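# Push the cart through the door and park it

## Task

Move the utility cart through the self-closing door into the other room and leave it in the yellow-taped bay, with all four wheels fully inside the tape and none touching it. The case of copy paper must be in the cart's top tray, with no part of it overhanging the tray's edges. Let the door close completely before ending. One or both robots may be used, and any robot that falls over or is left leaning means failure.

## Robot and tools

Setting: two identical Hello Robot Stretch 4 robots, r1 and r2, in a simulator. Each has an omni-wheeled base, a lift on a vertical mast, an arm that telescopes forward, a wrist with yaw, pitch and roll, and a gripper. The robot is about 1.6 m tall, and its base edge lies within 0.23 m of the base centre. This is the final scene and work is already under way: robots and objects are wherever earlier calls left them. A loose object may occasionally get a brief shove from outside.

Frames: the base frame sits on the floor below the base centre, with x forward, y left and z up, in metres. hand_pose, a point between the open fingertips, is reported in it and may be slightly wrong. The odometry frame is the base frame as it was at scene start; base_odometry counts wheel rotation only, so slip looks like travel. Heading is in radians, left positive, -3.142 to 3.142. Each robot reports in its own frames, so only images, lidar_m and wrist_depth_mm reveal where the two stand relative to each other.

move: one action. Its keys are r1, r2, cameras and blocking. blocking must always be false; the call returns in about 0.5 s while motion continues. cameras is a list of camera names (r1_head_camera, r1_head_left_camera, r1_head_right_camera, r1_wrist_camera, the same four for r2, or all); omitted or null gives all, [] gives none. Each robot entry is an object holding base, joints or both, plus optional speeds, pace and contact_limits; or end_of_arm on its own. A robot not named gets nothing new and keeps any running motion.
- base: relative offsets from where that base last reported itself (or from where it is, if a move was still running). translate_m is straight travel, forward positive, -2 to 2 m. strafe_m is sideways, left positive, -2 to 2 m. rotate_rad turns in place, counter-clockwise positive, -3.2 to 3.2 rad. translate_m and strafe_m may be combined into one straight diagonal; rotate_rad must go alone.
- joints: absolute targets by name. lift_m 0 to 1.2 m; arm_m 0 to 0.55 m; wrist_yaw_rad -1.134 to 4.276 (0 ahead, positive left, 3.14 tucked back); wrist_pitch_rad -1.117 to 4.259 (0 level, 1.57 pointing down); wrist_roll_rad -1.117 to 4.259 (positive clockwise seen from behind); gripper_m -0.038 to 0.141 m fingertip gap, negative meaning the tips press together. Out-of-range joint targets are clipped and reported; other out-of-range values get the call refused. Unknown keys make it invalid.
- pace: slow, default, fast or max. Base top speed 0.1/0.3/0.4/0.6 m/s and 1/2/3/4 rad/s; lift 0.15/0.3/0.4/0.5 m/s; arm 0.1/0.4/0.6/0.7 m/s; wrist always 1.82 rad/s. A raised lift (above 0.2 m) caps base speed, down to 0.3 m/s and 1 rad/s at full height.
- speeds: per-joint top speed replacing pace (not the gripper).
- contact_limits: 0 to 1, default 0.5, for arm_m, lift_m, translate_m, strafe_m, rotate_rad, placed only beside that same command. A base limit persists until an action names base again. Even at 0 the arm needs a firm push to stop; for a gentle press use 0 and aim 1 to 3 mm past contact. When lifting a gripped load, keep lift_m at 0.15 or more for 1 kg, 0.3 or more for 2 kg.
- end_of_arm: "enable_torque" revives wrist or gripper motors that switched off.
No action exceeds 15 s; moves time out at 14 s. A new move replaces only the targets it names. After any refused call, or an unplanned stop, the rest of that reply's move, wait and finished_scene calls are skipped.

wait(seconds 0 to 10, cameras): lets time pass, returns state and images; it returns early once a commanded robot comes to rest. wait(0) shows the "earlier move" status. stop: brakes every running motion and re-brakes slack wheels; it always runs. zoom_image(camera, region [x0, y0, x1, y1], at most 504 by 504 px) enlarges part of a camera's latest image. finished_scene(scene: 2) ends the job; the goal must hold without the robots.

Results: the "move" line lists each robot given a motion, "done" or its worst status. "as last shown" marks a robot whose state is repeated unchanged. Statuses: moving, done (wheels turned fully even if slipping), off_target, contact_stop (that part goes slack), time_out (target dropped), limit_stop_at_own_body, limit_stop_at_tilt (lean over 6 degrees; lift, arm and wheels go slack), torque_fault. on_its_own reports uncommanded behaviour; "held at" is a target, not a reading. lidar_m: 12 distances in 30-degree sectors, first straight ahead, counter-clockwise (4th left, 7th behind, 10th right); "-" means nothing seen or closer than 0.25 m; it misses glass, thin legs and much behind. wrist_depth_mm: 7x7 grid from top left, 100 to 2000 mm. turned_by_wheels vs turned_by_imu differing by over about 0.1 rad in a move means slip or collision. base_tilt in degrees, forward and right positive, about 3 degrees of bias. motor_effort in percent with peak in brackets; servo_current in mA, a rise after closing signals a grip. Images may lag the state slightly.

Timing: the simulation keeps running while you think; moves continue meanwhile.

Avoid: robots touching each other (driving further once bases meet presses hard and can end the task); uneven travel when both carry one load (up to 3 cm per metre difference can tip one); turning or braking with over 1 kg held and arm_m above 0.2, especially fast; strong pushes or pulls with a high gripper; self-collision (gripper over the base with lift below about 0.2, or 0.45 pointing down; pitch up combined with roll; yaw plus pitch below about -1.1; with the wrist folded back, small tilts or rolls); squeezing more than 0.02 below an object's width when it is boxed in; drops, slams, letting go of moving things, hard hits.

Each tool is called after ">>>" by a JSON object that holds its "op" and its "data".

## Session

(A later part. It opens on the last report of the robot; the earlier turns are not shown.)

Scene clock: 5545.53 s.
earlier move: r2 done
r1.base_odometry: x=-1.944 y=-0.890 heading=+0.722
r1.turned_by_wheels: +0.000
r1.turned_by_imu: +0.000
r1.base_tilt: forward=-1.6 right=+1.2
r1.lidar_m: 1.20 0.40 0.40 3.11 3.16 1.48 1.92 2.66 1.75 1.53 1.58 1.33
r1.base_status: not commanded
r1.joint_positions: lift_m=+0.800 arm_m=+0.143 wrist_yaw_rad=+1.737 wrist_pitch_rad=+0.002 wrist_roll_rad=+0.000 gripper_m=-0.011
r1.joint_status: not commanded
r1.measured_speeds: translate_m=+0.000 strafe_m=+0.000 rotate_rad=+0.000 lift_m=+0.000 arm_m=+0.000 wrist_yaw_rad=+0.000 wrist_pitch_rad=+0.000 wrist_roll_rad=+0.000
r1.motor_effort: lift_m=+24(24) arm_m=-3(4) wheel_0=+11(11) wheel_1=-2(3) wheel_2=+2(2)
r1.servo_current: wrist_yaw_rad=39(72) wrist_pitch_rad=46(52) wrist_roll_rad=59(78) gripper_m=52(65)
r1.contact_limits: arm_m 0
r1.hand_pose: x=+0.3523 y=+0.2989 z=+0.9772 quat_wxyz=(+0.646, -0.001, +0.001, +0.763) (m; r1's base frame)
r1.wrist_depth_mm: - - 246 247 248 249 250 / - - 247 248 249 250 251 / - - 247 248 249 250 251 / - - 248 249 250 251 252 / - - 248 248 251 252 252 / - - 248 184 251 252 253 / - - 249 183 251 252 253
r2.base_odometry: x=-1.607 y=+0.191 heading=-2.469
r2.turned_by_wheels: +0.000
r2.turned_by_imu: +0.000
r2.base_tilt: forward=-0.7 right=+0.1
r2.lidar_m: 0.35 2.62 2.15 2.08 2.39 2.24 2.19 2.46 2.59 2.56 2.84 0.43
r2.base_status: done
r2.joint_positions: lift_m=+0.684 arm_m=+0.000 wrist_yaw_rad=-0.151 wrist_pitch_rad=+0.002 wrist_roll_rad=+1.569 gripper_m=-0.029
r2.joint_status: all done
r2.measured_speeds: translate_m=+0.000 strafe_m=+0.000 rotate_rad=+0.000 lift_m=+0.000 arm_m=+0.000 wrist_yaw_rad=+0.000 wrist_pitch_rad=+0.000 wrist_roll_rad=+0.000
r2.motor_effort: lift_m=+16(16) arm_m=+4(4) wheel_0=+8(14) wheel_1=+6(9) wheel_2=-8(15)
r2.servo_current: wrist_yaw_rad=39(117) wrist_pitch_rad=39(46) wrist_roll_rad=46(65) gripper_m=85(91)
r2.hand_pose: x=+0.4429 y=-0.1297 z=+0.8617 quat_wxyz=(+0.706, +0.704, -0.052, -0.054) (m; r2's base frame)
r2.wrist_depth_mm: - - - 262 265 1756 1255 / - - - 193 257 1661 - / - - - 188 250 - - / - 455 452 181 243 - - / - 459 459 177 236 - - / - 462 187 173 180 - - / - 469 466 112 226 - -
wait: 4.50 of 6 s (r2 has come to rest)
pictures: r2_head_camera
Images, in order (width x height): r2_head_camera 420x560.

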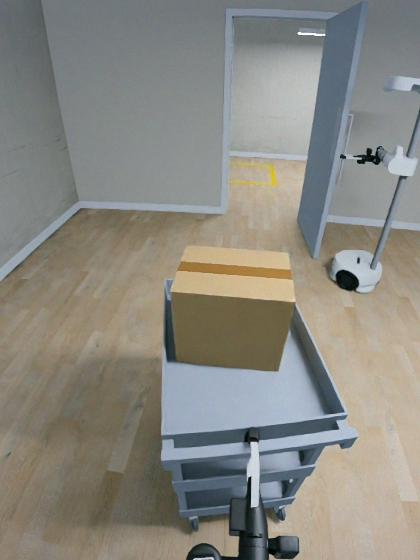

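>>> {"op": "move", "data": {"blocking": false, "r2": {"base": {"translate_m": 0.535, "strafe_m": -0.009}, "joints": {"wrist_yaw_rad": -0.40}, "speeds": {"wrist_yaw_rad": 0.05}, "pace": "slow"}, "cameras": []}}

>>> {"op": "wait", "data": {"seconds": 8, "cameras": ["r2_head_camera"]}}

>>> {"op": "zoom_image", "data": {"camera": "r2_head_camera", "region": [110, 220, 390, 500]}}

Scene clock: 5563.27 s.
move: r2 moving
r1.base_odometry: x=-1.944 y=-0.890 heading=+0.722
r1.turned_by_wheels: +0.000
r1.turned_by_imu: +0.000
r1.base_tilt: forward=-1.6 right=+1.2
r1.lidar_m: 1.19 0.39 0.39 3.12 3.18 1.51 1.91 2.69 1.73 1.58 1.58 1.29
r1.base_status: not commanded
r1.joint_positions: lift_m=+0.800 arm_m=+0.143 wrist_yaw_rad=+1.737 wrist_pitch_rad=+0.002 wrist_roll_rad=+0.000 gripper_m=-0.011
r1.joint_status: not commanded
r1.measured_speeds: translate_m=+0.000 strafe_m=+0.000 rotate_rad=+0.000 lift_m=+0.000 arm_m=+0.000 wrist_yaw_rad=+0.000 wrist_pitch_rad=+0.000 wrist_roll_rad=+0.000
r1.motor_effort: lift_m=+24(24) arm_m=-3(4) wheel_0=+10(11) wheel_1=-2(3) wheel_2=+2(2)
r1.servo_current: wrist_yaw_rad=52(59) wrist_pitch_rad=33(46) wrist_roll_rad=46(59) gripper_m=52(59)
r1.contact_limits: arm_m 0
r1.hand_pose: x=+0.3523 y=+0.2989 z=+0.9772 quat_wxyz=(+0.646, -0.001, +0.001, +0.763) (m; r1's base frame)
r1.wrist_depth_mm: - - 246 248 248 249 250 / - - 247 248 249 250 251 / - - 247 248 249 250 251 / - - 248 250 250 251 252 / - - 248 249 250 251 252 / - - 248 183 250 251 252 / - - 250 183 251 252 253
r2.base_odometry: x=-1.617 y=+0.183 heading=-2.469
r2.turned_by_wheels: +0.000
r2.turned_by_imu: +0.001
r2.base_tilt: forward=-0.7 right=+0.1
r2.lidar_m: 0.35 2.65 2.15 2.08 2.35 2.23 2.20 2.47 2.59 2.56 2.85 0.41
r2.base_status: translate_m moving; strafe_m moving
r2.joint_positions: lift_m=+0.684 arm_m=+0.000 wrist_yaw_rad=-0.169 wrist_pitch_rad=+0.002 wrist_roll_rad=+1.569 gripper_m=-0.029
r2.joint_status: wrist_yaw_rad moving
r2.measured_speeds: translate_m=+0.048 strafe_m=+0.000 rotate_rad=-0.001 lift_m=+0.000 arm_m=+0.000 wrist_yaw_rad=-0.050 wrist_pitch_rad=+0.000 wrist_roll_rad=+0.000
r2.motor_effort: lift_m=+16(16) arm_m=+4(4) wheel_0=+11(12) wheel_1=+5(8) wheel_2=-12(13)
r2.servo_current: wrist_yaw_rad=78(78) wrist_pitch_rad=39(46) wrist_roll_rad=46(59) gripper_m=85(91)
r2.hand_pose: x=+0.4405 y=-0.1346 z=+0.8617 quat_wxyz=(+0.705, +0.704, -0.059, -0.060) (m; r2's base frame)
r2.wrist_depth_mm: - - - 265 272 1618 1160 / - - - 257 263 1756 - / - - - 190 252 - - / - - 459 183 245 - - / - 455 455 178 236 - - / - 459 187 173 181 - - / - 459 459 112 224 - -
pictures: none
No camera images: "cameras" was empty.

Scene clock: 5569.40 s.
earlier move: r2 done
r1.base_odometry: x=-1.944 y=-0.890 heading=+0.722
r1.turned_by_wheels: +0.000
r1.turned_by_imu: +0.000
r1.base_tilt: forward=-1.6 right=+1.2
r1.lidar_m: 1.19 0.42 0.38 3.10 1.27 1.29 - 2.66 1.74 1.58 1.60 1.31
r1.base_status: not commanded
r1.joint_positions: lift_m=+0.800 arm_m=+0.143 wrist_yaw_rad=+1.737 wrist_pitch_rad=+0.002 wrist_roll_rad=+0.000 gripper_m=-0.011
r1.joint_status: not commanded
r1.measured_speeds: translate_m=+0.000 strafe_m=+0.000 rotate_rad=+0.000 lift_m=+0.000 arm_m=+0.000 wrist_yaw_rad=+0.000 wrist_pitch_rad=+0.000 wrist_roll_rad=+0.000
r1.motor_effort: lift_m=+24(24) arm_m=-4(4) wheel_0=+11(12) wheel_1=-2(3) wheel_2=+2(2)
r1.servo_current: wrist_yaw_rad=65(65) wrist_pitch_rad=39(52) wrist_roll_rad=52(78) gripper_m=59(65)
r1.contact_limits: arm_m 0
r1.hand_pose: x=+0.3523 y=+0.2989 z=+0.9772 quat_wxyz=(+0.646, -0.001, +0.001, +0.763) (m; r1's base frame)
r1.wrist_depth_mm: - - 246 247 247 249 250 / - - 247 249 249 249 250 / - - 247 248 249 250 251 / - - 248 249 249 250 252 / - - 248 248 249 251 251 / - - 249 183 251 252 252 / - - 249 183 251 251 253
r2.base_odometry: x=-2.031 y=-0.135 heading=-2.469
r2.turned_by_wheels: +0.000
r2.turned_by_imu: +0.002
r2.base_tilt: forward=-0.7 right=+0.0
r2.lidar_m: 0.27 2.54 2.04 2.04 2.26 2.73 2.70 3.04 2.68 2.63 2.98 0.38
r2.base_status: done
r2.joint_positions: lift_m=+0.684 arm_m=+0.000 wrist_yaw_rad=-0.399 wrist_pitch_rad=+0.002 wrist_roll_rad=+1.569 gripper_m=-0.029
r2.joint_status: all done
r2.measured_speeds: translate_m=+0.000 strafe_m=+0.000 rotate_rad=+0.000 lift_m=+0.000 arm_m=+0.000 wrist_yaw_rad=+0.000 wrist_pitch_rad=+0.000 wrist_roll_rad=+0.000
r2.motor_effort: lift_m=+16(16) arm_m=+4(4) wheel_0=+3(14) wheel_1=+5(8) wheel_2=-8(13)
r2.servo_current: wrist_yaw_rad=52(104) wrist_pitch_rad=39(46) wrist_roll_rad=52(65) gripper_m=78(91)
r2.hand_pose: x=+0.4026 y=-0.1927 z=+0.8617 quat_wxyz=(+0.694, +0.693, -0.139, -0.141) (m; r2's base frame)
r2.wrist_depth_mm: - - - - - 1708 1205 / - - - 301 384 1464 1138 / - - - 309 377 1708 1281 / - - - 211 291 1808 - / - - - 190 252 - - / - 459 185 166 181 - - / - 418 415 112 204 - -
wait: 6.13 of 8 s (r2 has come to rest)
pictures: r2_head_camera
Images, in order (width x height): r2_head_camera 420x560.

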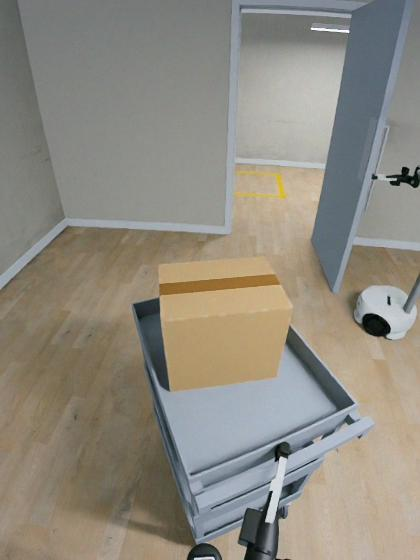

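Scaled by 1.800 from the camera's 420x560 image, which has a finer 1200x1600 frame.

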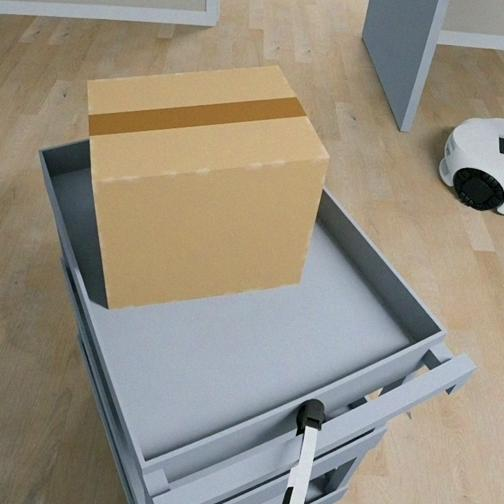

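>>> {"op": "zoom_image", "data": {"camera": "r2_head_camera", "region": [150, 460, 310, 560]}}

Scaled by 3.150 from the camera's 420x560 image, which has a finer 1200x1600 frame.

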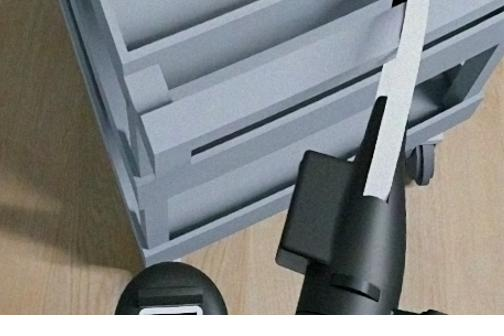

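>>> {"op": "wait", "data": {"seconds": 0, "cameras": ["r2_wrist_camera"]}}

>>> {"op": "zoom_image", "data": {"camera": "r2_wrist_camera", "region": [110, 60, 560, 392]}}

Scene clock: 5741.67 s.
r1.base_odometry: x=-1.944 y=-0.890 heading=+0.722
r1.turned_by_wheels: +0.000
r1.turned_by_imu: +0.000
r1.base_tilt: forward=-1.6 right=+1.2
r1.lidar_m: 1.18 0.42 0.40 3.12 1.30 1.31 - 2.68 1.78 1.57 1.58 1.32
r1.base_status: not commanded
r1.joint_positions: lift_m=+0.800 arm_m=+0.143 wrist_yaw_rad=+1.737 wrist_pitch_rad=+0.002 wrist_roll_rad=+0.000 gripper_m=-0.011
r1.joint_status: not commanded
r1.measured_speeds: translate_m=+0.000 strafe_m=+0.000 rotate_rad=+0.000 lift_m=+0.000 arm_m=+0.000 wrist_yaw_rad=+0.000 wrist_pitch_rad=+0.000 wrist_roll_rad=+0.000
r1.motor_effort: lift_m=+24(24) arm_m=-4(4) wheel_0=+10(12) wheel_1=-2(3) wheel_2=+2(2)
r1.servo_current: wrist_yaw_rad=65(65) wrist_pitch_rad=46(52) wrist_roll_rad=33(78) gripper_m=59(65)
r1.contact_limits: arm_m 0
r1.hand_pose: x=+0.3523 y=+0.2989 z=+0.9772 quat_wxyz=(+0.646, -0.001, +0.001, +0.763) (m; r1's base frame)
r1.wrist_depth_mm: - - 246 247 247 248 250 / - - 247 248 249 249 249 / - - 248 248 249 250 250 / - - 248 249 250 251 251 / - - 248 248 250 251 252 / - - 249 184 250 252 251 / - - 250 183 251 252 253
r2.base_odometry: x=-2.031 y=-0.135 heading=-2.469
r2.turned_by_wheels: +0.000
r2.turned_by_imu: +0.000
r2.base_tilt: forward=-0.6 right=+0.0
r2.lidar_m: 0.26 2.53 2.04 2.06 2.24 2.73 2.71 3.04 2.64 2.65 2.94 0.39
r2.base_status: done
r2.joint_positions: lift_m=+0.684 arm_m=+0.000 wrist_yaw_rad=-0.399 wrist_pitch_rad=+0.002 wrist_roll_rad=+1.569 gripper_m=-0.029
r2.joint_status: all done
r2.measured_speeds: translate_m=+0.000 strafe_m=+0.000 rotate_rad=+0.000 lift_m=+0.000 arm_m=+0.000 wrist_yaw_rad=+0.000 wrist_pitch_rad=+0.000 wrist_roll_rad=+0.000
r2.motor_effort: lift_m=+16(16) arm_m=+4(4) wheel_0=+3(14) wheel_1=+5(8) wheel_2=-8(13)
r2.servo_current: wrist_yaw_rad=46(104) wrist_pitch_rad=39(46) wrist_roll_rad=52(65) gripper_m=85(91)
r2.hand_pose: x=+0.4026 y=-0.1927 z=+0.8617 quat_wxyz=(+0.694, +0.693, -0.139, -0.141) (m; r2's base frame)
r2.wrist_depth_mm: - - - - - 1708 1182 / - - - 301 384 1499 1160 / - - - 310 379 1618 1308 / - - - 211 293 1756 - / - - - 190 252 - - / - 459 186 166 181 - - / - 418 418 112 204 - -
pictures: r2_wrist_camera
Images, in order (width x height): r2_wrist_camera 616x392.

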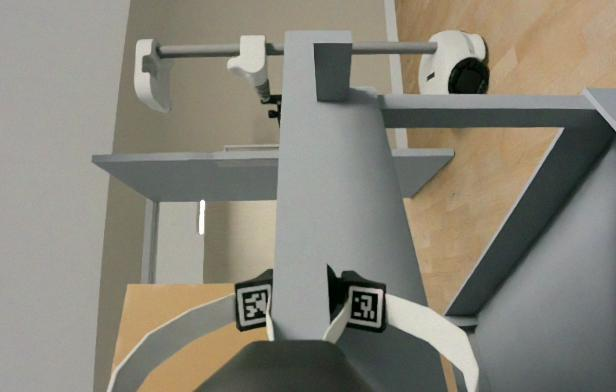

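Scaled by 1.120.

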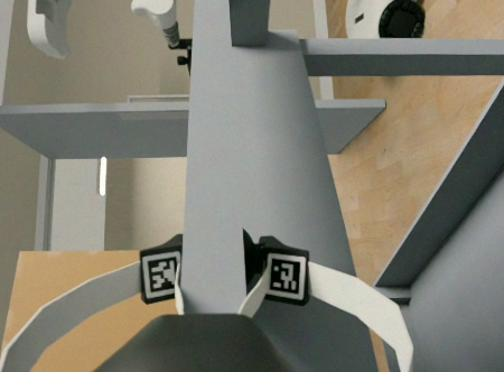

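>>> {"op": "move", "data": {"blocking": false, "r2": {"base": {"translate_m": -0.675, "strafe_m": -0.099}, "pace": "slow"}, "cameras": []}}

>>> {"op": "wait", "data": {"seconds": 10, "cameras": ["r2_head_camera"]}}

>>> {"op": "zoom_image", "data": {"camera": "r2_head_camera", "region": [110, 220, 390, 500]}}

Scene clock: 5792.23 s.
move: r2 moving
r1.base_odometry: x=-1.944 y=-0.890 heading=+0.722
r1.turned_by_wheels: +0.000
r1.turned_by_imu: +0.000
r1.base_tilt: forward=-1.6 right=+1.3
r1.lidar_m: 1.18 0.41 0.38 3.13 1.28 1.28 - 2.66 1.72 1.57 1.60 1.31
r1.base_status: not commanded
r1.joint_positions: lift_m=+0.800 arm_m=+0.143 wrist_yaw_rad=+1.737 wrist_pitch_rad=+0.002 wrist_roll_rad=+0.000 gripper_m=-0.011
r1.joint_status: not commanded
r1.measured_speeds: translate_m=+0.000 strafe_m=+0.000 rotate_rad=+0.000 lift_m=+0.000 arm_m=+0.000 wrist_yaw_rad=+0.000 wrist_pitch_rad=+0.000 wrist_roll_rad=+0.000
r1.motor_effort: lift_m=+24(24) arm_m=-3(4) wheel_0=+10(11) wheel_1=-2(3) wheel_2=+2(2)
r1.servo_current: wrist_yaw_rad=33(59) wrist_pitch_rad=33(46) wrist_roll_rad=52(72) gripper_m=59(59)
r1.contact_limits: arm_m 0
r1.hand_pose: x=+0.3523 y=+0.2989 z=+0.9772 quat_wxyz=(+0.646, -0.001, +0.001, +0.763) (m; r1's base frame)
r1.wrist_depth_mm: - - 246 248 248 249 251 / - - 247 248 249 249 250 / - - 247 248 249 250 250 / - - 247 249 249 250 252 / - - 248 249 250 251 252 / - - 249 184 250 252 252 / - - 249 183 252 252 253
r2.base_odometry: x=-2.023 y=-0.126 heading=-2.469
r2.turned_by_wheels: +0.000
r2.turned_by_imu: +0.001
r2.base_tilt: forward=-0.6 right=+0.0
r2.lidar_m: 0.27 2.53 2.09 2.05 2.25 2.70 2.71 3.01 2.69 2.63 2.95 0.37
r2.base_status: translate_m moving; strafe_m moving
r2.joint_positions: lift_m=+0.684 arm_m=+0.000 wrist_yaw_rad=-0.398 wrist_pitch_rad=+0.002 wrist_roll_rad=+1.569 gripper_m=-0.029
r2.joint_status: not commanded
r2.measured_speeds: translate_m=-0.048 strafe_m=-0.007 rotate_rad=+0.001 lift_m=+0.000 arm_m=+0.000 wrist_yaw_rad=+0.005 wrist_pitch_rad=+0.000 wrist_roll_rad=+0.000
r2.motor_effort: lift_m=+16(16) arm_m=+4(4) wheel_0=-6(9) wheel_1=-9(9) wheel_2=+12(13)
r2.servo_current: wrist_yaw_rad=46(52) wrist_pitch_rad=46(46) wrist_roll_rad=52(59) gripper_m=78(91)
r2.hand_pose: x=+0.4028 y=-0.1924 z=+0.8617 quat_wxyz=(+0.694, +0.693, -0.139, -0.141) (m; r2's base frame)
r2.wrist_depth_mm: - - - - - 1661 1182 / - - - 285 377 1397 1138 / - - - 307 345 1661 1281 / - - - 209 291 1921 - / - - - 191 252 - - / - 459 186 167 181 - - / - 415 415 112 204 - -
pictures: none
No camera images: "cameras" was empty.

Scene clock: 5799.83 s.
earlier move: r2 done
r1.base_odometry: x=-1.944 y=-0.890 heading=+0.722
r1.turned_by_wheels: +0.000
r1.turned_by_imu: +0.000
r1.base_tilt: forward=-1.6 right=+1.2
r1.lidar_m: 1.18 0.42 0.39 3.12 3.16 1.51 1.54 2.65 1.73 1.57 1.58 1.30
r1.base_status: not commanded
r1.joint_positions: lift_m=+0.800 arm_m=+0.143 wrist_yaw_rad=+1.737 wrist_pitch_rad=+0.002 wrist_roll_rad=+0.000 gripper_m=-0.011
r1.joint_status: not commanded
r1.measured_speeds: translate_m=+0.000 strafe_m=+0.000 rotate_rad=+0.000 lift_m=+0.000 arm_m=+0.000 wrist_yaw_rad=+0.000 wrist_pitch_rad=+0.000 wrist_roll_rad=+0.000
r1.motor_effort: lift_m=+24(24) arm_m=-3(4) wheel_0=+10(11) wheel_1=-2(3) wheel_2=+2(2)
r1.servo_current: wrist_yaw_rad=59(78) wrist_pitch_rad=39(52) wrist_roll_rad=39(72) gripper_m=59(65)
r1.contact_limits: arm_m 0
r1.hand_pose: x=+0.3523 y=+0.2989 z=+0.9772 quat_wxyz=(+0.646, -0.001, +0.001, +0.763) (m; r1's base frame)
r1.wrist_depth_mm: - - 246 247 248 250 250 / - - 247 248 248 249 250 / - - 247 248 249 251 251 / - - 248 248 250 251 252 / - - 249 249 250 252 252 / - - 248 184 250 251 253 / - - 249 183 251 252 253
r2.base_odometry: x=-1.565 y=+0.363 heading=-2.469
r2.turned_by_wheels: +0.000
r2.turned_by_imu: +0.002
r2.base_tilt: forward=-0.7 right=+0.0
r2.lidar_m: 0.34 2.76 2.28 2.22 2.53 2.10 2.06 2.33 2.45 2.43 0.45 0.39
r2.base_status: done
r2.joint_positions: lift_m=+0.684 arm_m=+0.000 wrist_yaw_rad=-0.394 wrist_pitch_rad=+0.002 wrist_roll_rad=+1.569 gripper_m=-0.029
r2.joint_status: not commanded
r2.measured_speeds: translate_m=+0.000 strafe_m=+0.000 rotate_rad=+0.000 lift_m=+0.000 arm_m=+0.000 wrist_yaw_rad=+0.000 wrist_pitch_rad=+0.000 wrist_roll_rad=+0.000
r2.motor_effort: lift_m=+16(16) arm_m=+4(4) wheel_0=-4(10) wheel_1=-5(9) wheel_2=+6(15)
r2.servo_current: wrist_yaw_rad=59(72) wrist_pitch_rad=46(52) wrist_roll_rad=39(65) gripper_m=78(91)
r2.hand_pose: x=+0.4036 y=-0.1915 z=+0.8617 quat_wxyz=(+0.694, +0.693, -0.138, -0.139) (m; r2's base frame)
r2.wrist_depth_mm: - - - 276 286 1397 1078 / - - - 265 272 1756 - / - - - 196 257 - - / - - 459 187 247 - - / - 455 455 180 239 - - / - 452 186 172 180 - - / - 452 - 112 223 - -
wait: 7.60 of 10 s (r2 has come to rest)
pictures: r2_head_camera
Images, in order (width x height): r2_head_camera 420x560.

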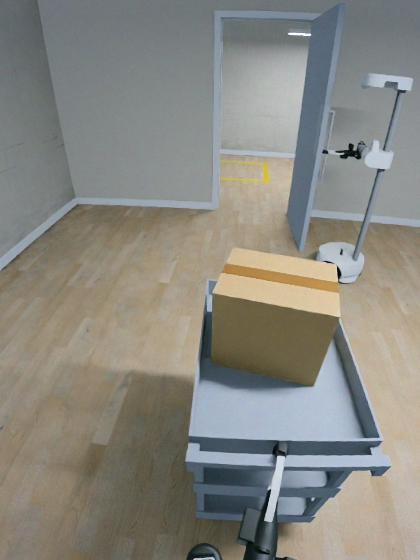

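Scaled by 1.800 from the camera's 420x560 image, which has a finer 1200x1600 frame.

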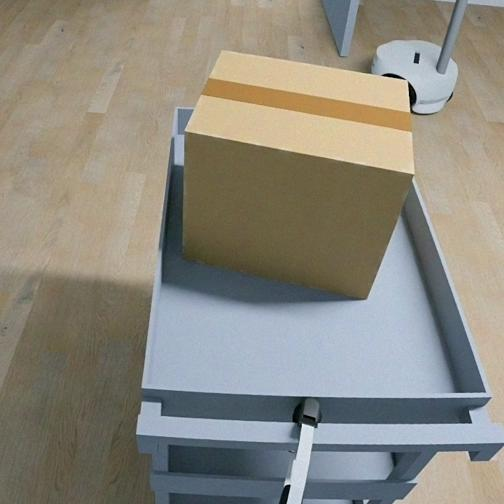

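>>> {"op": "move", "data": {"blocking": false, "r2": {"joints": {"gripper_m": 0.07}}, "cameras": []}}

>>> {"op": "wait", "data": {"seconds": 3, "cameras": ["r2_head_camera"]}}

>>> {"op": "zoom_image", "data": {"camera": "r2_head_camera", "region": [170, 260, 410, 540]}}

Scene clock: 5819.57 s.
move: r2 moving
r1.base_odometry: x=-1.944 y=-0.890 heading=+0.722
r1.turned_by_wheels: +0.000
r1.turned_by_imu: +0.000
r1.base_tilt: forward=-1.6 right=+1.2
r1.lidar_m: 1.18 0.42 0.35 3.12 3.12 1.54 1.50 2.68 1.74 1.56 1.60 1.32
r1.base_status: not commanded
r1.joint_positions: lift_m=+0.800 arm_m=+0.143 wrist_yaw_rad=+1.737 wrist_pitch_rad=+0.002 wrist_roll_rad=+0.000 gripper_m=-0.011
r1.joint_status: not commanded
r1.measured_speeds: translate_m=+0.000 strafe_m=+0.000 rotate_rad=+0.000 lift_m=+0.000 arm_m=+0.000 wrist_yaw_rad=+0.000 wrist_pitch_rad=+0.000 wrist_roll_rad=+0.000
r1.motor_effort: lift_m=+24(24) arm_m=-3(4) wheel_0=+10(11) wheel_1=-2(2) wheel_2=+2(2)
r1.servo_current: wrist_yaw_rad=65(65) wrist_pitch_rad=33(46) wrist_roll_rad=46(65) gripper_m=52(59)
r1.contact_limits: arm_m 0
r1.hand_pose: x=+0.3523 y=+0.2989 z=+0.9772 quat_wxyz=(+0.646, -0.001, +0.001, +0.763) (m; r1's base frame)
r1.wrist_depth_mm: - - 247 247 248 249 250 / - - 247 248 249 249 251 / - - 247 248 250 250 251 / - - 247 248 250 251 252 / - - 249 248 250 251 252 / - - 248 183 251 252 253 / - - 249 183 251 252 252
r2.base_odometry: x=-1.565 y=+0.363 heading=-2.469
r2.turned_by_wheels: +0.000
r2.turned_by_imu: +0.001
r2.base_tilt: forward=-0.7 right=+0.0
r2.lidar_m: 0.34 2.80 2.28 2.23 2.50 2.10 2.06 2.33 2.44 2.43 0.44 0.41
r2.base_status: not commanded
r2.joint_positions: lift_m=+0.684 arm_m=+0.000 wrist_yaw_rad=-0.397 wrist_pitch_rad=+0.002 wrist_roll_rad=+1.569 gripper_m=-0.003
r2.joint_status: gripper_m moving
r2.measured_speeds: translate_m=+0.000 strafe_m=+0.000 rotate_rad=+0.000 lift_m=+0.000 arm_m=+0.000 wrist_yaw_rad=-0.008 wrist_pitch_rad=+0.000 wrist_roll_rad=+0.000
r2.motor_effort: lift_m=+16(16) arm_m=+4(4) wheel_0=-2(4) wheel_1=-5(6) wheel_2=+5(6)
r2.servo_current: wrist_yaw_rad=33(59) wrist_pitch_rad=39(39) wrist_roll_rad=52(52) gripper_m=124(124)
r2.hand_pose: x=+0.4030 y=-0.1922 z=+0.8617 quat_wxyz=(+0.694, +0.693, -0.139, -0.140) (m; r2's base frame)
r2.wrist_depth_mm: - - - 220 293 1366 324 / - - - 270 276 1756 - / - - - 201 262 - - / - - 462 192 252 - - / - 459 459 184 242 - - / - 455 189 178 186 - - / - 455 455 112 225 - -
pictures: none
No camera images: "cameras" was empty.

Scene clock: 5820.77 s.
earlier move: r2 done
r1.base_odometry: x=-1.944 y=-0.890 heading=+0.722
r1.turned_by_wheels: +0.000
r1.turned_by_imu: +0.000
r1.base_tilt: forward=-1.5 right=+1.3
r1.lidar_m: 1.19 0.41 0.39 3.11 3.18 1.54 1.51 2.64 1.75 1.56 1.59 1.28
r1.base_status: not commanded
r1.joint_positions: lift_m=+0.800 arm_m=+0.143 wrist_yaw_rad=+1.737 wrist_pitch_rad=+0.002 wrist_roll_rad=+0.000 gripper_m=-0.011
r1.joint_status: not commanded
r1.measured_speeds: translate_m=+0.000 strafe_m=+0.000 rotate_rad=+0.000 lift_m=+0.000 arm_m=+0.000 wrist_yaw_rad=+0.000 wrist_pitch_rad=+0.000 wrist_roll_rad=+0.000
r1.motor_effort: lift_m=+24(24) arm_m=-4(4) wheel_0=+11(11) wheel_1=-2(3) wheel_2=+2(2)
r1.servo_current: wrist_yaw_rad=52(65) wrist_pitch_rad=46(52) wrist_roll_rad=59(65) gripper_m=52(65)
r1.contact_limits: arm_m 0
r1.hand_pose: x=+0.3523 y=+0.2989 z=+0.9772 quat_wxyz=(+0.646, -0.001, +0.001, +0.763) (m; r1's base frame)
r1.wrist_depth_mm: - - 246 247 248 249 250 / - - 247 248 249 250 250 / - - 248 248 250 250 251 / - - 248 249 250 250 251 / - - 248 249 250 251 252 / - - 248 183 251 252 252 / - - 249 183 251 252 253
r2.base_odometry: x=-1.564 y=+0.363 heading=-2.469
r2.turned_by_wheels: +0.000
r2.turned_by_imu: +0.000
r2.base_tilt: forward=-0.7 right=+0.0
r2.lidar_m: 0.35 2.77 2.28 2.22 2.49 2.09 2.07 2.31 2.46 2.39 0.47 0.42
r2.base_status: not commanded
r2.joint_positions: lift_m=+0.684 arm_m=+0.000 wrist_yaw_rad=-0.402 wrist_pitch_rad=+0.002 wrist_roll_rad=+1.569 gripper_m=+0.070
r2.joint_status: all done
r2.measured_speeds: translate_m=+0.000 strafe_m=+0.000 rotate_rad=+0.000 lift_m=+0.000 arm_m=+0.000 wrist_yaw_rad=+0.000 wrist_pitch_rad=+0.000 wrist_roll_rad=+0.000
r2.motor_effort: lift_m=+16(16) arm_m=+4(4) wheel_0=+0(4) wheel_1=-5(6) wheel_2=+0(6)
r2.servo_current: wrist_yaw_rad=46(59) wrist_pitch_rad=33(46) wrist_roll_rad=46(59) gripper_m=52(124)
r2.hand_pose: x=+0.4022 y=-0.1932 z=+0.8617 quat_wxyz=(+0.693, +0.692, -0.140, -0.142) (m; r2's base frame)
r2.wrist_depth_mm: - - - 290 312 320 315 / - - - 224 291 1708 1229 / - - - 213 276 - - / - - - 204 264 - - / - 469 469 195 252 - - / - 466 196 184 194 - - / - 459 - 112 233 - -
wait: 1.20 of 3 s (r2 has come to rest)
pictures: r2_head_camera
Images, in order (width x height): r2_head_camera 420x560.

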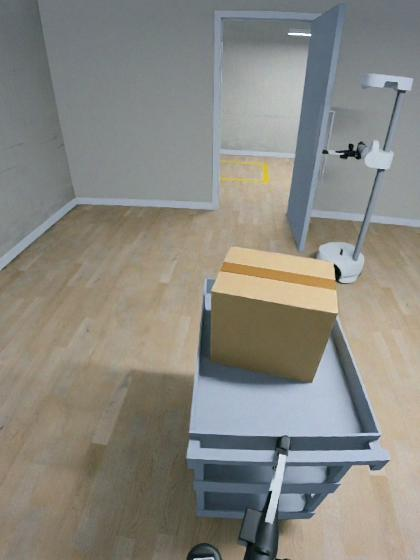

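Scaled by 1.800 from the camera's 420x560 image, which has a finer 1200x1600 frame.

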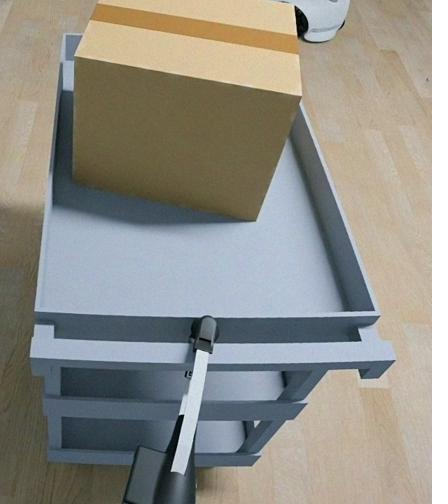

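>>> {"op": "move", "data": {"blocking": false, "r2": {"base": {"translate_m": -0.2}}, "cameras": []}}

>>> {"op": "wait", "data": {"seconds": 3, "cameras": []}}

>>> {"op": "move", "data": {"blocking": false, "r2": {"base": {"rotate_rad": -0.05}, "joints": {"wrist_yaw_rad": 0.0, "wrist_roll_rad": 0.0, "gripper_m": 0.141}}, "cameras": []}}

>>> {"op": "wait", "data": {"seconds": 3, "cameras": ["r2_head_camera", "r2_wrist_camera"]}}

Scene clock: 5833.67 s.
move: r2 moving
r1.base_odometry: x=-1.944 y=-0.890 heading=+0.722
r1.turned_by_wheels: +0.000
r1.turned_by_imu: +0.000
r1.base_tilt: forward=-1.6 right=+1.2
r1.lidar_m: 1.19 0.38 0.38 3.11 3.18 1.51 1.50 2.66 1.75 1.56 1.61 1.32
r1.base_status: not commanded
r1.joint_positions: lift_m=+0.800 arm_m=+0.143 wrist_yaw_rad=+1.737 wrist_pitch_rad=+0.002 wrist_roll_rad=+0.000 gripper_m=-0.011
r1.joint_status: not commanded
r1.measured_speeds: translate_m=+0.000 strafe_m=+0.000 rotate_rad=+0.000 lift_m=+0.000 arm_m=+0.000 wrist_yaw_rad=+0.000 wrist_pitch_rad=+0.000 wrist_roll_rad=+0.000
r1.motor_effort: lift_m=+24(24) arm_m=-3(4) wheel_0=+11(11) wheel_1=-2(2) wheel_2=+2(2)
r1.servo_current: wrist_yaw_rad=52(65) wrist_pitch_rad=46(46) wrist_roll_rad=39(59) gripper_m=52(59)
r1.contact_limits: arm_m 0
r1.hand_pose: x=+0.3523 y=+0.2989 z=+0.9772 quat_wxyz=(+0.646, -0.001, +0.001, +0.763) (m; r1's base frame)
r1.wrist_depth_mm: - - 246 247 248 250 251 / - - 247 248 249 250 250 / - - 248 248 249 250 250 / - - 248 248 250 251 252 / - - 248 249 250 251 252 / - - 249 184 250 252 252 / - - 250 183 252 253 253
r2.base_odometry: x=-1.540 y=+0.382 heading=-2.469
r2.turned_by_wheels: +0.000
r2.turned_by_imu: +0.000
r2.base_tilt: forward=-0.7 right=+0.0
r2.lidar_m: 0.37 2.78 2.23 2.22 2.53 2.07 2.03 2.29 2.45 2.41 0.51 0.42
r2.base_status: translate_m moving
r2.joint_positions: lift_m=+0.684 arm_m=+0.000 wrist_yaw_rad=-0.402 wrist_pitch_rad=+0.002 wrist_roll_rad=+1.569 gripper_m=+0.070
r2.joint_status: not commanded
r2.measured_speeds: translate_m=-0.122 strafe_m=+0.000 rotate_rad=-0.002 lift_m=+0.000 arm_m=+0.000 wrist_yaw_rad=+0.000 wrist_pitch_rad=+0.000 wrist_roll_rad=+0.000
r2.motor_effort: lift_m=+16(16) arm_m=+4(4) wheel_0=-8(9) wheel_1=-8(9) wheel_2=+10(13)
r2.servo_current: wrist_yaw_rad=52(59) wrist_pitch_rad=46(46) wrist_roll_rad=46(52) gripper_m=52(52)
r2.hand_pose: x=+0.4022 y=-0.1932 z=+0.8617 quat_wxyz=(+0.693, +0.692, -0.140, -0.142) (m; r2's base frame)
r2.wrist_depth_mm: - - - 286 336 1397 1078 / - - - 315 324 1661 1281 / - - - 296 304 1863 - / - - - 286 293 - - / - - 496 278 279 - - / - - 192 210 191 - - / - 488 488 112 - - -
pictures: none
No camera images: "cameras" was empty.

Scene clock: 5835.23 s.
earlier move: r2 done
r1.base_odometry: x=-1.944 y=-0.890 heading=+0.722
r1.turned_by_wheels: +0.000
r1.turned_by_imu: +0.000
r1.base_tilt: forward=-1.6 right=+1.2
r1.lidar_m: 1.18 0.41 0.37 3.11 3.15 1.53 1.50 2.67 1.72 1.59 1.61 1.33
r1.base_status: not commanded
r1.joint_positions: lift_m=+0.800 arm_m=+0.143 wrist_yaw_rad=+1.737 wrist_pitch_rad=+0.002 wrist_roll_rad=+0.000 gripper_m=-0.011
r1.joint_status: not commanded
r1.measured_speeds: translate_m=+0.000 strafe_m=+0.000 rotate_rad=+0.000 lift_m=+0.000 arm_m=+0.000 wrist_yaw_rad=+0.000 wrist_pitch_rad=+0.000 wrist_roll_rad=+0.000
r1.motor_effort: lift_m=+24(24) arm_m=-3(4) wheel_0=+11(11) wheel_1=-3(3) wheel_2=+2(2)
r1.servo_current: wrist_yaw_rad=26(78) wrist_pitch_rad=39(52) wrist_roll_rad=46(72) gripper_m=52(65)
r1.contact_limits: arm_m 0
r1.hand_pose: x=+0.3523 y=+0.2989 z=+0.9772 quat_wxyz=(+0.646, -0.001, +0.001, +0.763) (m; r1's base frame)
r1.wrist_depth_mm: - - 246 247 248 249 249 / - - 247 248 249 249 250 / - - 247 248 250 251 251 / - - 248 249 249 250 251 / - - 248 249 251 252 253 / - - 248 183 251 251 252 / - - 249 183 250 252 253
r2.base_odometry: x=-1.408 y=+0.487 heading=-2.470
r2.turned_by_wheels: +0.000
r2.turned_by_imu: +0.000
r2.base_tilt: forward=-0.7 right=+0.0
r2.lidar_m: 0.53 2.81 2.28 2.24 2.32 1.89 1.87 2.12 2.40 2.39 2.70 0.56
r2.base_status: done
r2.joint_positions: lift_m=+0.684 arm_m=+0.000 wrist_yaw_rad=-0.402 wrist_pitch_rad=+0.002 wrist_roll_rad=+1.569 gripper_m=+0.070
r2.joint_status: not commanded
r2.measured_speeds: translate_m=+0.000 strafe_m=+0.000 rotate_rad=+0.000 lift_m=+0.000 arm_m=+0.000 wrist_yaw_rad=+0.000 wrist_pitch_rad=+0.000 wrist_roll_rad=+0.000
r2.motor_effort: lift_m=+16(16) arm_m=+3(4) wheel_0=-4(10) wheel_1=-2(9) wheel_2=+3(13)
r2.servo_current: wrist_yaw_rad=52(59) wrist_pitch_rad=39(46) wrist_roll_rad=39(59) gripper_m=52(59)
r2.hand_pose: x=+0.4022 y=-0.1932 z=+0.8617 quat_wxyz=(+0.693, +0.692, -0.140, -0.142) (m; r2's base frame)
r2.wrist_depth_mm: - - - - - 1808 1205 / - - - - - 1756 1205 / - - - 492 - 1808 496 / - - - 480 - - - / - - 654 661 455 - - / - - 192 430 191 - - / - - 647 112 - - -
wait: 1.57 of 3 s (r2 has come to rest)
pictures: none
No camera images: "cameras" was empty.

Scene clock: 5835.73 s.
move: r2 moving
r1.base_odometry: x=-1.944 y=-0.890 heading=+0.722
r1.turned_by_wheels: +0.000
r1.turned_by_imu: +0.000
r1.base_tilt: forward=-1.6 right=+1.3
r1.lidar_m: 1.19 0.44 0.36 3.12 3.16 1.53 1.53 2.66 1.76 1.55 1.58 1.32
r1.base_status: not commanded
r1.joint_positions: lift_m=+0.800 arm_m=+0.143 wrist_yaw_rad=+1.737 wrist_pitch_rad=+0.002 wrist_roll_rad=+0.000 gripper_m=-0.011
r1.joint_status: not commanded
r1.measured_speeds: translate_m=+0.000 strafe_m=+0.000 rotate_rad=+0.000 lift_m=+0.000 arm_m=+0.000 wrist_yaw_rad=+0.000 wrist_pitch_rad=+0.000 wrist_roll_rad=+0.000
r1.motor_effort: lift_m=+24(24) arm_m=-3(4) wheel_0=+10(11) wheel_1=-2(3) wheel_2=+2(2)
r1.servo_current: wrist_yaw_rad=59(65) wrist_pitch_rad=46(46) wrist_roll_rad=52(65) gripper_m=52(65)
r1.contact_limits: arm_m 0
r1.hand_pose: x=+0.3523 y=+0.2989 z=+0.9772 quat_wxyz=(+0.646, -0.001, +0.001, +0.763) (m; r1's base frame)
r1.wrist_depth_mm: - - 246 248 248 248 250 / - - 248 248 248 250 250 / - - 247 248 249 251 251 / - - 249 250 250 251 251 / - - 248 249 250 251 252 / - - 249 184 250 252 253 / - - 249 183 251 252 253
r2.base_odometry: x=-1.408 y=+0.487 heading=-2.519
r2.turned_by_wheels: -0.049
r2.turned_by_imu: -0.048
r2.base_tilt: forward=-0.7 right=+0.1
r2.lidar_m: 0.54 2.96 2.27 2.24 2.41 1.91 1.89 2.06 2.44 2.40 2.63 0.57
r2.base_status: rotate_rad moving
r2.joint_positions: lift_m=+0.684 arm_m=+0.000 wrist_yaw_rad=-0.011 wrist_pitch_rad=+0.002 wrist_roll_rad=+0.982 gripper_m=+0.088
r2.joint_status: wrist_yaw_rad moving; wrist_roll_rad moving; gripper_m moving
r2.measured_speeds: translate_m=+0.000 strafe_m=+0.000 rotate_rad=+0.000 lift_m=+0.000 arm_m=+0.000 wrist_yaw_rad=+0.329 wrist_pitch_rad=+0.000 wrist_roll_rad=-1.820
r2.motor_effort: lift_m=+16(16) arm_m=+4(4) wheel_0=+4(7) wheel_1=+3(6) wheel_2=+3(9)
r2.servo_current: wrist_yaw_rad=104(130) wrist_pitch_rad=46(46) wrist_roll_rad=85(104) gripper_m=91(104)
r2.hand_pose: x=+0.4583 y=-0.0905 z=+0.8617 quat_wxyz=(+0.882, +0.472, -0.002, -0.005) (m; r2's base frame)
r2.wrist_depth_mm: - - - - - 379 - / - - - 603 389 387 1863 / - - 647 621 392 - 1756 / - - 668 640 397 - - / - - - 402 399 - - / - - 195 404 200 - - / - - - 112 778 - -
pictures: none
No camera images: "cameras" was empty.

Scene clock: 5836.93 s.
earlier move: r2 done
r1.base_odometry: x=-1.944 y=-0.890 heading=+0.722
r1.turned_by_wheels: +0.000
r1.turned_by_imu: +0.000
r1.base_tilt: forward=-1.5 right=+1.2
r1.lidar_m: 1.18 0.41 0.38 3.13 3.18 1.52 1.51 2.65 1.76 1.56 1.61 1.32
r1.base_status: not commanded
r1.joint_positions: lift_m=+0.800 arm_m=+0.143 wrist_yaw_rad=+1.737 wrist_pitch_rad=+0.002 wrist_roll_rad=+0.000 gripper_m=-0.011
r1.joint_status: not commanded
r1.measured_speeds: translate_m=+0.000 strafe_m=+0.000 rotate_rad=+0.000 lift_m=+0.000 arm_m=+0.000 wrist_yaw_rad=+0.000 wrist_pitch_rad=+0.000 wrist_roll_rad=+0.000
r1.motor_effort: lift_m=+24(24) arm_m=-3(4) wheel_0=+11(11) wheel_1=-2(3) wheel_2=+2(2)
r1.servo_current: wrist_yaw_rad=72(72) wrist_pitch_rad=39(52) wrist_roll_rad=52(65) gripper_m=65(65)
r1.contact_limits: arm_m 0
r1.hand_pose: x=+0.3523 y=+0.2989 z=+0.9772 quat_wxyz=(+0.646, -0.001, +0.001, +0.763) (m; r1's base frame)
r1.wrist_depth_mm: - - 246 247 247 249 250 / - - 246 247 249 250 251 / - - 247 248 249 250 250 / - - 248 248 250 251 252 / - - 248 248 250 251 252 / - - 249 183 250 251 252 / - - 249 183 251 252 253
r2.base_odometry: x=-1.408 y=+0.487 heading=-2.519
r2.turned_by_wheels: +0.000
r2.turned_by_imu: +0.000
r2.base_tilt: forward=-0.7 right=+0.1
r2.lidar_m: 0.53 2.91 2.25 2.25 2.42 1.92 1.88 2.06 2.44 2.37 2.62 0.56
r2.base_status: done
r2.joint_positions: lift_m=+0.684 arm_m=+0.000 wrist_yaw_rad=-0.003 wrist_pitch_rad=+0.002 wrist_roll_rad=+0.002 gripper_m=+0.141
r2.joint_status: all done
r2.measured_speeds: translate_m=+0.000 strafe_m=+0.000 rotate_rad=+0.000 lift_m=+0.000 arm_m=+0.000 wrist_yaw_rad=+0.000 wrist_pitch_rad=+0.000 wrist_roll_rad=+0.000
r2.motor_effort: lift_m=+16(16) arm_m=+4(4) wheel_0=+5(7) wheel_1=+2(6) wheel_2=+4(9)
r2.servo_current: wrist_yaw_rad=52(130) wrist_pitch_rad=39(46) wrist_roll_rad=39(111) gripper_m=52(111)
r2.hand_pose: x=+0.4590 y=-0.0883 z=+0.8617 quat_wxyz=(+1.000, +0.001, +0.001, -0.001) (m; r2's base frame)
r2.wrist_depth_mm: - - - - - - - / - - - - 615 - - / - - - 654 609 - - / - - - 661 615 - - / - - 347 342 336 329 325 / - - 410 402 397 384 382 / 1983 1921 1756 112 - 1921 1756
wait: 1.20 of 3 s (r2 has come to rest)
pictures: r2_head_camera, r2_wrist_camera
Images, in order (width x height): r2_head_camera 420x560, r2_wrist_camera 616x392.

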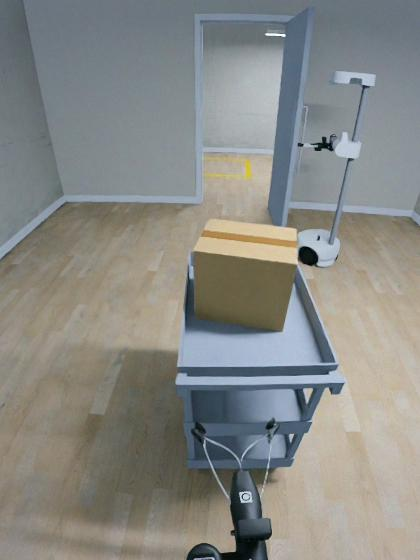

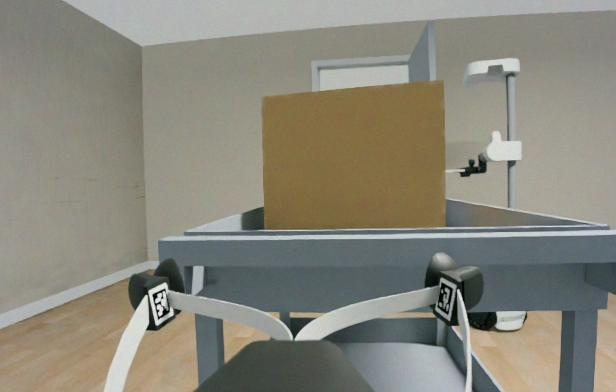

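>>> {"op": "move", "data": {"blocking": false, "r2": {"base": {"translate_m": 0.09, "strafe_m": -0.062}, "pace": "slow"}, "cameras": []}}

>>> {"op": "wait", "data": {"seconds": 3, "cameras": ["r2_head_camera", "r2_wrist_camera"]}}

>>> {"op": "zoom_image", "data": {"camera": "r2_head_camera", "region": [110, 220, 390, 500]}}

Scene clock: 5853.60 s.
move: r2 moving
r1.base_odometry: x=-1.944 y=-0.890 heading=+0.722
r1.turned_by_wheels: +0.000
r1.turned_by_imu: +0.000
r1.base_tilt: forward=-1.6 right=+1.2
r1.lidar_m: 1.19 0.40 0.36 3.12 3.16 1.55 1.49 2.67 1.75 1.56 1.60 1.30
r1.base_status: not commanded
r1.joint_positions: lift_m=+0.800 arm_m=+0.143 wrist_yaw_rad=+1.737 wrist_pitch_rad=+0.002 wrist_roll_rad=+0.000 gripper_m=-0.011
r1.joint_status: not commanded
r1.measured_speeds: translate_m=+0.000 strafe_m=+0.000 rotate_rad=+0.000 lift_m=+0.000 arm_m=+0.000 wrist_yaw_rad=+0.000 wrist_pitch_rad=+0.000 wrist_roll_rad=+0.000
r1.motor_effort: lift_m=+24(24) arm_m=-3(4) wheel_0=+10(11) wheel_1=-2(3) wheel_2=+2(2)
r1.servo_current: wrist_yaw_rad=72(72) wrist_pitch_rad=39(46) wrist_roll_rad=59(59) gripper_m=59(59)
r1.contact_limits: arm_m 0
r1.hand_pose: x=+0.3523 y=+0.2989 z=+0.9772 quat_wxyz=(+0.646, -0.001, +0.001, +0.763) (m; r1's base frame)
r1.wrist_depth_mm: - - 246 247 248 248 249 / - - 246 248 248 250 251 / - - 248 248 249 250 251 / - - 248 249 249 250 251 / - - 249 249 250 251 252 / - - 249 183 250 252 252 / - - 249 183 251 252 253
r2.base_odometry: x=-1.422 y=+0.487 heading=-2.519
r2.turned_by_wheels: -0.001
r2.turned_by_imu: +0.000
r2.base_tilt: forward=-0.7 right=+0.1
r2.lidar_m: 0.52 2.95 2.30 2.27 2.45 1.92 1.87 2.08 2.45 2.40 2.61 0.55
r2.base_status: translate_m moving; strafe_m moving
r2.joint_positions: lift_m=+0.684 arm_m=+0.000 wrist_yaw_rad=-0.003 wrist_pitch_rad=+0.002 wrist_roll_rad=+0.002 gripper_m=+0.141
r2.joint_status: not commanded
r2.measured_speeds: translate_m=+0.044 strafe_m=-0.030 rotate_rad=-0.001 lift_m=+0.000 arm_m=+0.000 wrist_yaw_rad=+0.000 wrist_pitch_rad=+0.000 wrist_roll_rad=+0.000
r2.motor_effort: lift_m=+16(16) arm_m=+4(4) wheel_0=+4(11) wheel_1=-4(6) wheel_2=-9(9)
r2.servo_current: wrist_yaw_rad=46(59) wrist_pitch_rad=39(52) wrist_roll_rad=52(59) gripper_m=52(59)
r2.hand_pose: x=+0.4590 y=-0.0883 z=+0.8617 quat_wxyz=(+1.000, +0.001, +0.001, -0.001) (m; r2's base frame)
r2.wrist_depth_mm: - - - - - - - / - - - - 609 - - / - - - 634 603 - - / - - - 640 597 - - / - - 342 334 327 319 314 / - - 402 392 384 373 375 / - 1921 1661 112 - 1983 1808
pictures: none
No camera images: "cameras" was empty.

Scene clock: 5855.37 s.
earlier move: r2 done
r1.base_odometry: x=-1.944 y=-0.890 heading=+0.722
r1.turned_by_wheels: +0.000
r1.turned_by_imu: +0.000
r1.base_tilt: forward=-1.6 right=+1.3
r1.lidar_m: 1.19 0.41 0.37 3.10 3.16 1.53 1.52 2.71 1.75 1.58 1.60 1.31
r1.base_status: not commanded
r1.joint_positions: lift_m=+0.800 arm_m=+0.143 wrist_yaw_rad=+1.737 wrist_pitch_rad=+0.002 wrist_roll_rad=+0.000 gripper_m=-0.011
r1.joint_status: not commanded
r1.measured_speeds: translate_m=+0.000 strafe_m=+0.000 rotate_rad=+0.000 lift_m=+0.000 arm_m=+0.000 wrist_yaw_rad=+0.000 wrist_pitch_rad=+0.000 wrist_roll_rad=+0.000
r1.motor_effort: lift_m=+24(24) arm_m=-3(4) wheel_0=+11(11) wheel_1=-2(3) wheel_2=+2(2)
r1.servo_current: wrist_yaw_rad=46(72) wrist_pitch_rad=39(46) wrist_roll_rad=52(65) gripper_m=52(65)
r1.contact_limits: arm_m 0
r1.hand_pose: x=+0.3523 y=+0.2989 z=+0.9772 quat_wxyz=(+0.646, -0.001, +0.001, +0.763) (m; r1's base frame)
r1.wrist_depth_mm: - - 246 247 248 249 250 / - - 246 248 248 250 250 / - - 247 248 249 250 251 / - - 248 249 249 250 251 / - - 248 248 250 251 253 / - - 248 183 250 252 252 / - - 250 183 251 252 253
r2.base_odometry: x=-1.517 y=+0.485 heading=-2.519
r2.turned_by_wheels: +0.000
r2.turned_by_imu: +0.000
r2.base_tilt: forward=-0.7 right=+0.1
r2.lidar_m: 0.44 3.00 2.38 2.29 2.55 1.99 1.97 2.16 2.39 2.36 2.53 0.53
r2.base_status: done
r2.joint_positions: lift_m=+0.684 arm_m=+0.000 wrist_yaw_rad=-0.003 wrist_pitch_rad=+0.002 wrist_roll_rad=+0.002 gripper_m=+0.141
r2.joint_status: not commanded
r2.measured_speeds: translate_m=+0.000 strafe_m=+0.000 rotate_rad=+0.000 lift_m=+0.000 arm_m=+0.000 wrist_yaw_rad=+0.000 wrist_pitch_rad=+0.000 wrist_roll_rad=+0.000
r2.motor_effort: lift_m=+16(16) arm_m=+4(4) wheel_0=+3(11) wheel_1=-4(7) wheel_2=-7(10)
r2.servo_current: wrist_yaw_rad=59(59) wrist_pitch_rad=39(52) wrist_roll_rad=46(65) gripper_m=46(59)
r2.hand_pose: x=+0.4590 y=-0.0883 z=+0.8617 quat_wxyz=(+1.000, +0.001, +0.001, -0.001) (m; r2's base frame)
r2.wrist_depth_mm: - - - - - - - / - - - 549 517 - - / - - 585 539 508 - - / - - 585 549 517 - - / - 320 310 310 301 238 248 / 273 215 251 247 245 294 293 / - 332 1808 112 - 1708 319
wait: 1.77 of 3 s (r2 has come to rest)
pictures: r2_head_camera, r2_wrist_camera
Images, in order (width x height): r2_head_camera 420x560, r2_wrist_camera 616x392.

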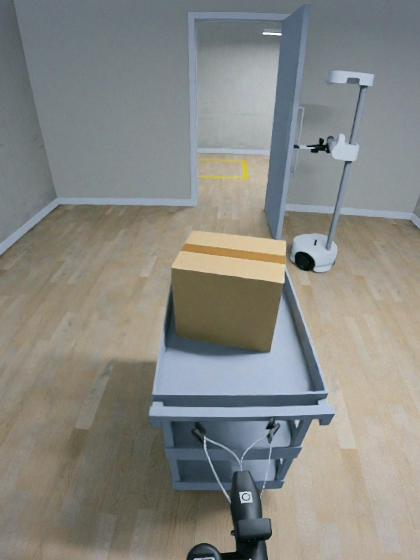

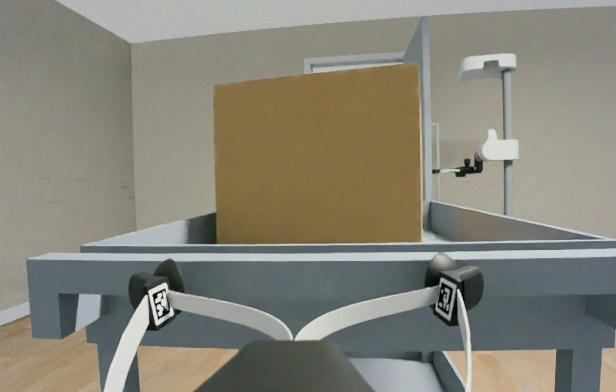

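Scaled by 1.800 from the camera's 420x560 image, which has a finer 1200x1600 frame.

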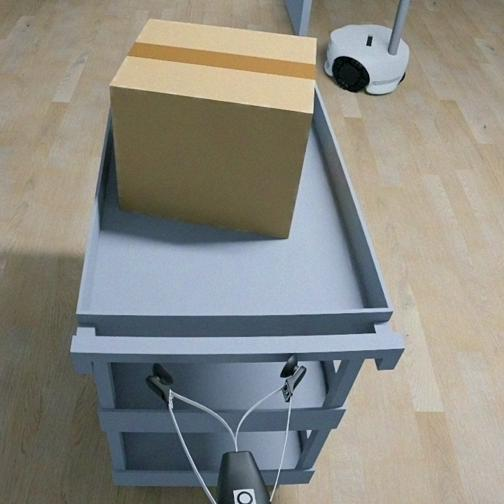

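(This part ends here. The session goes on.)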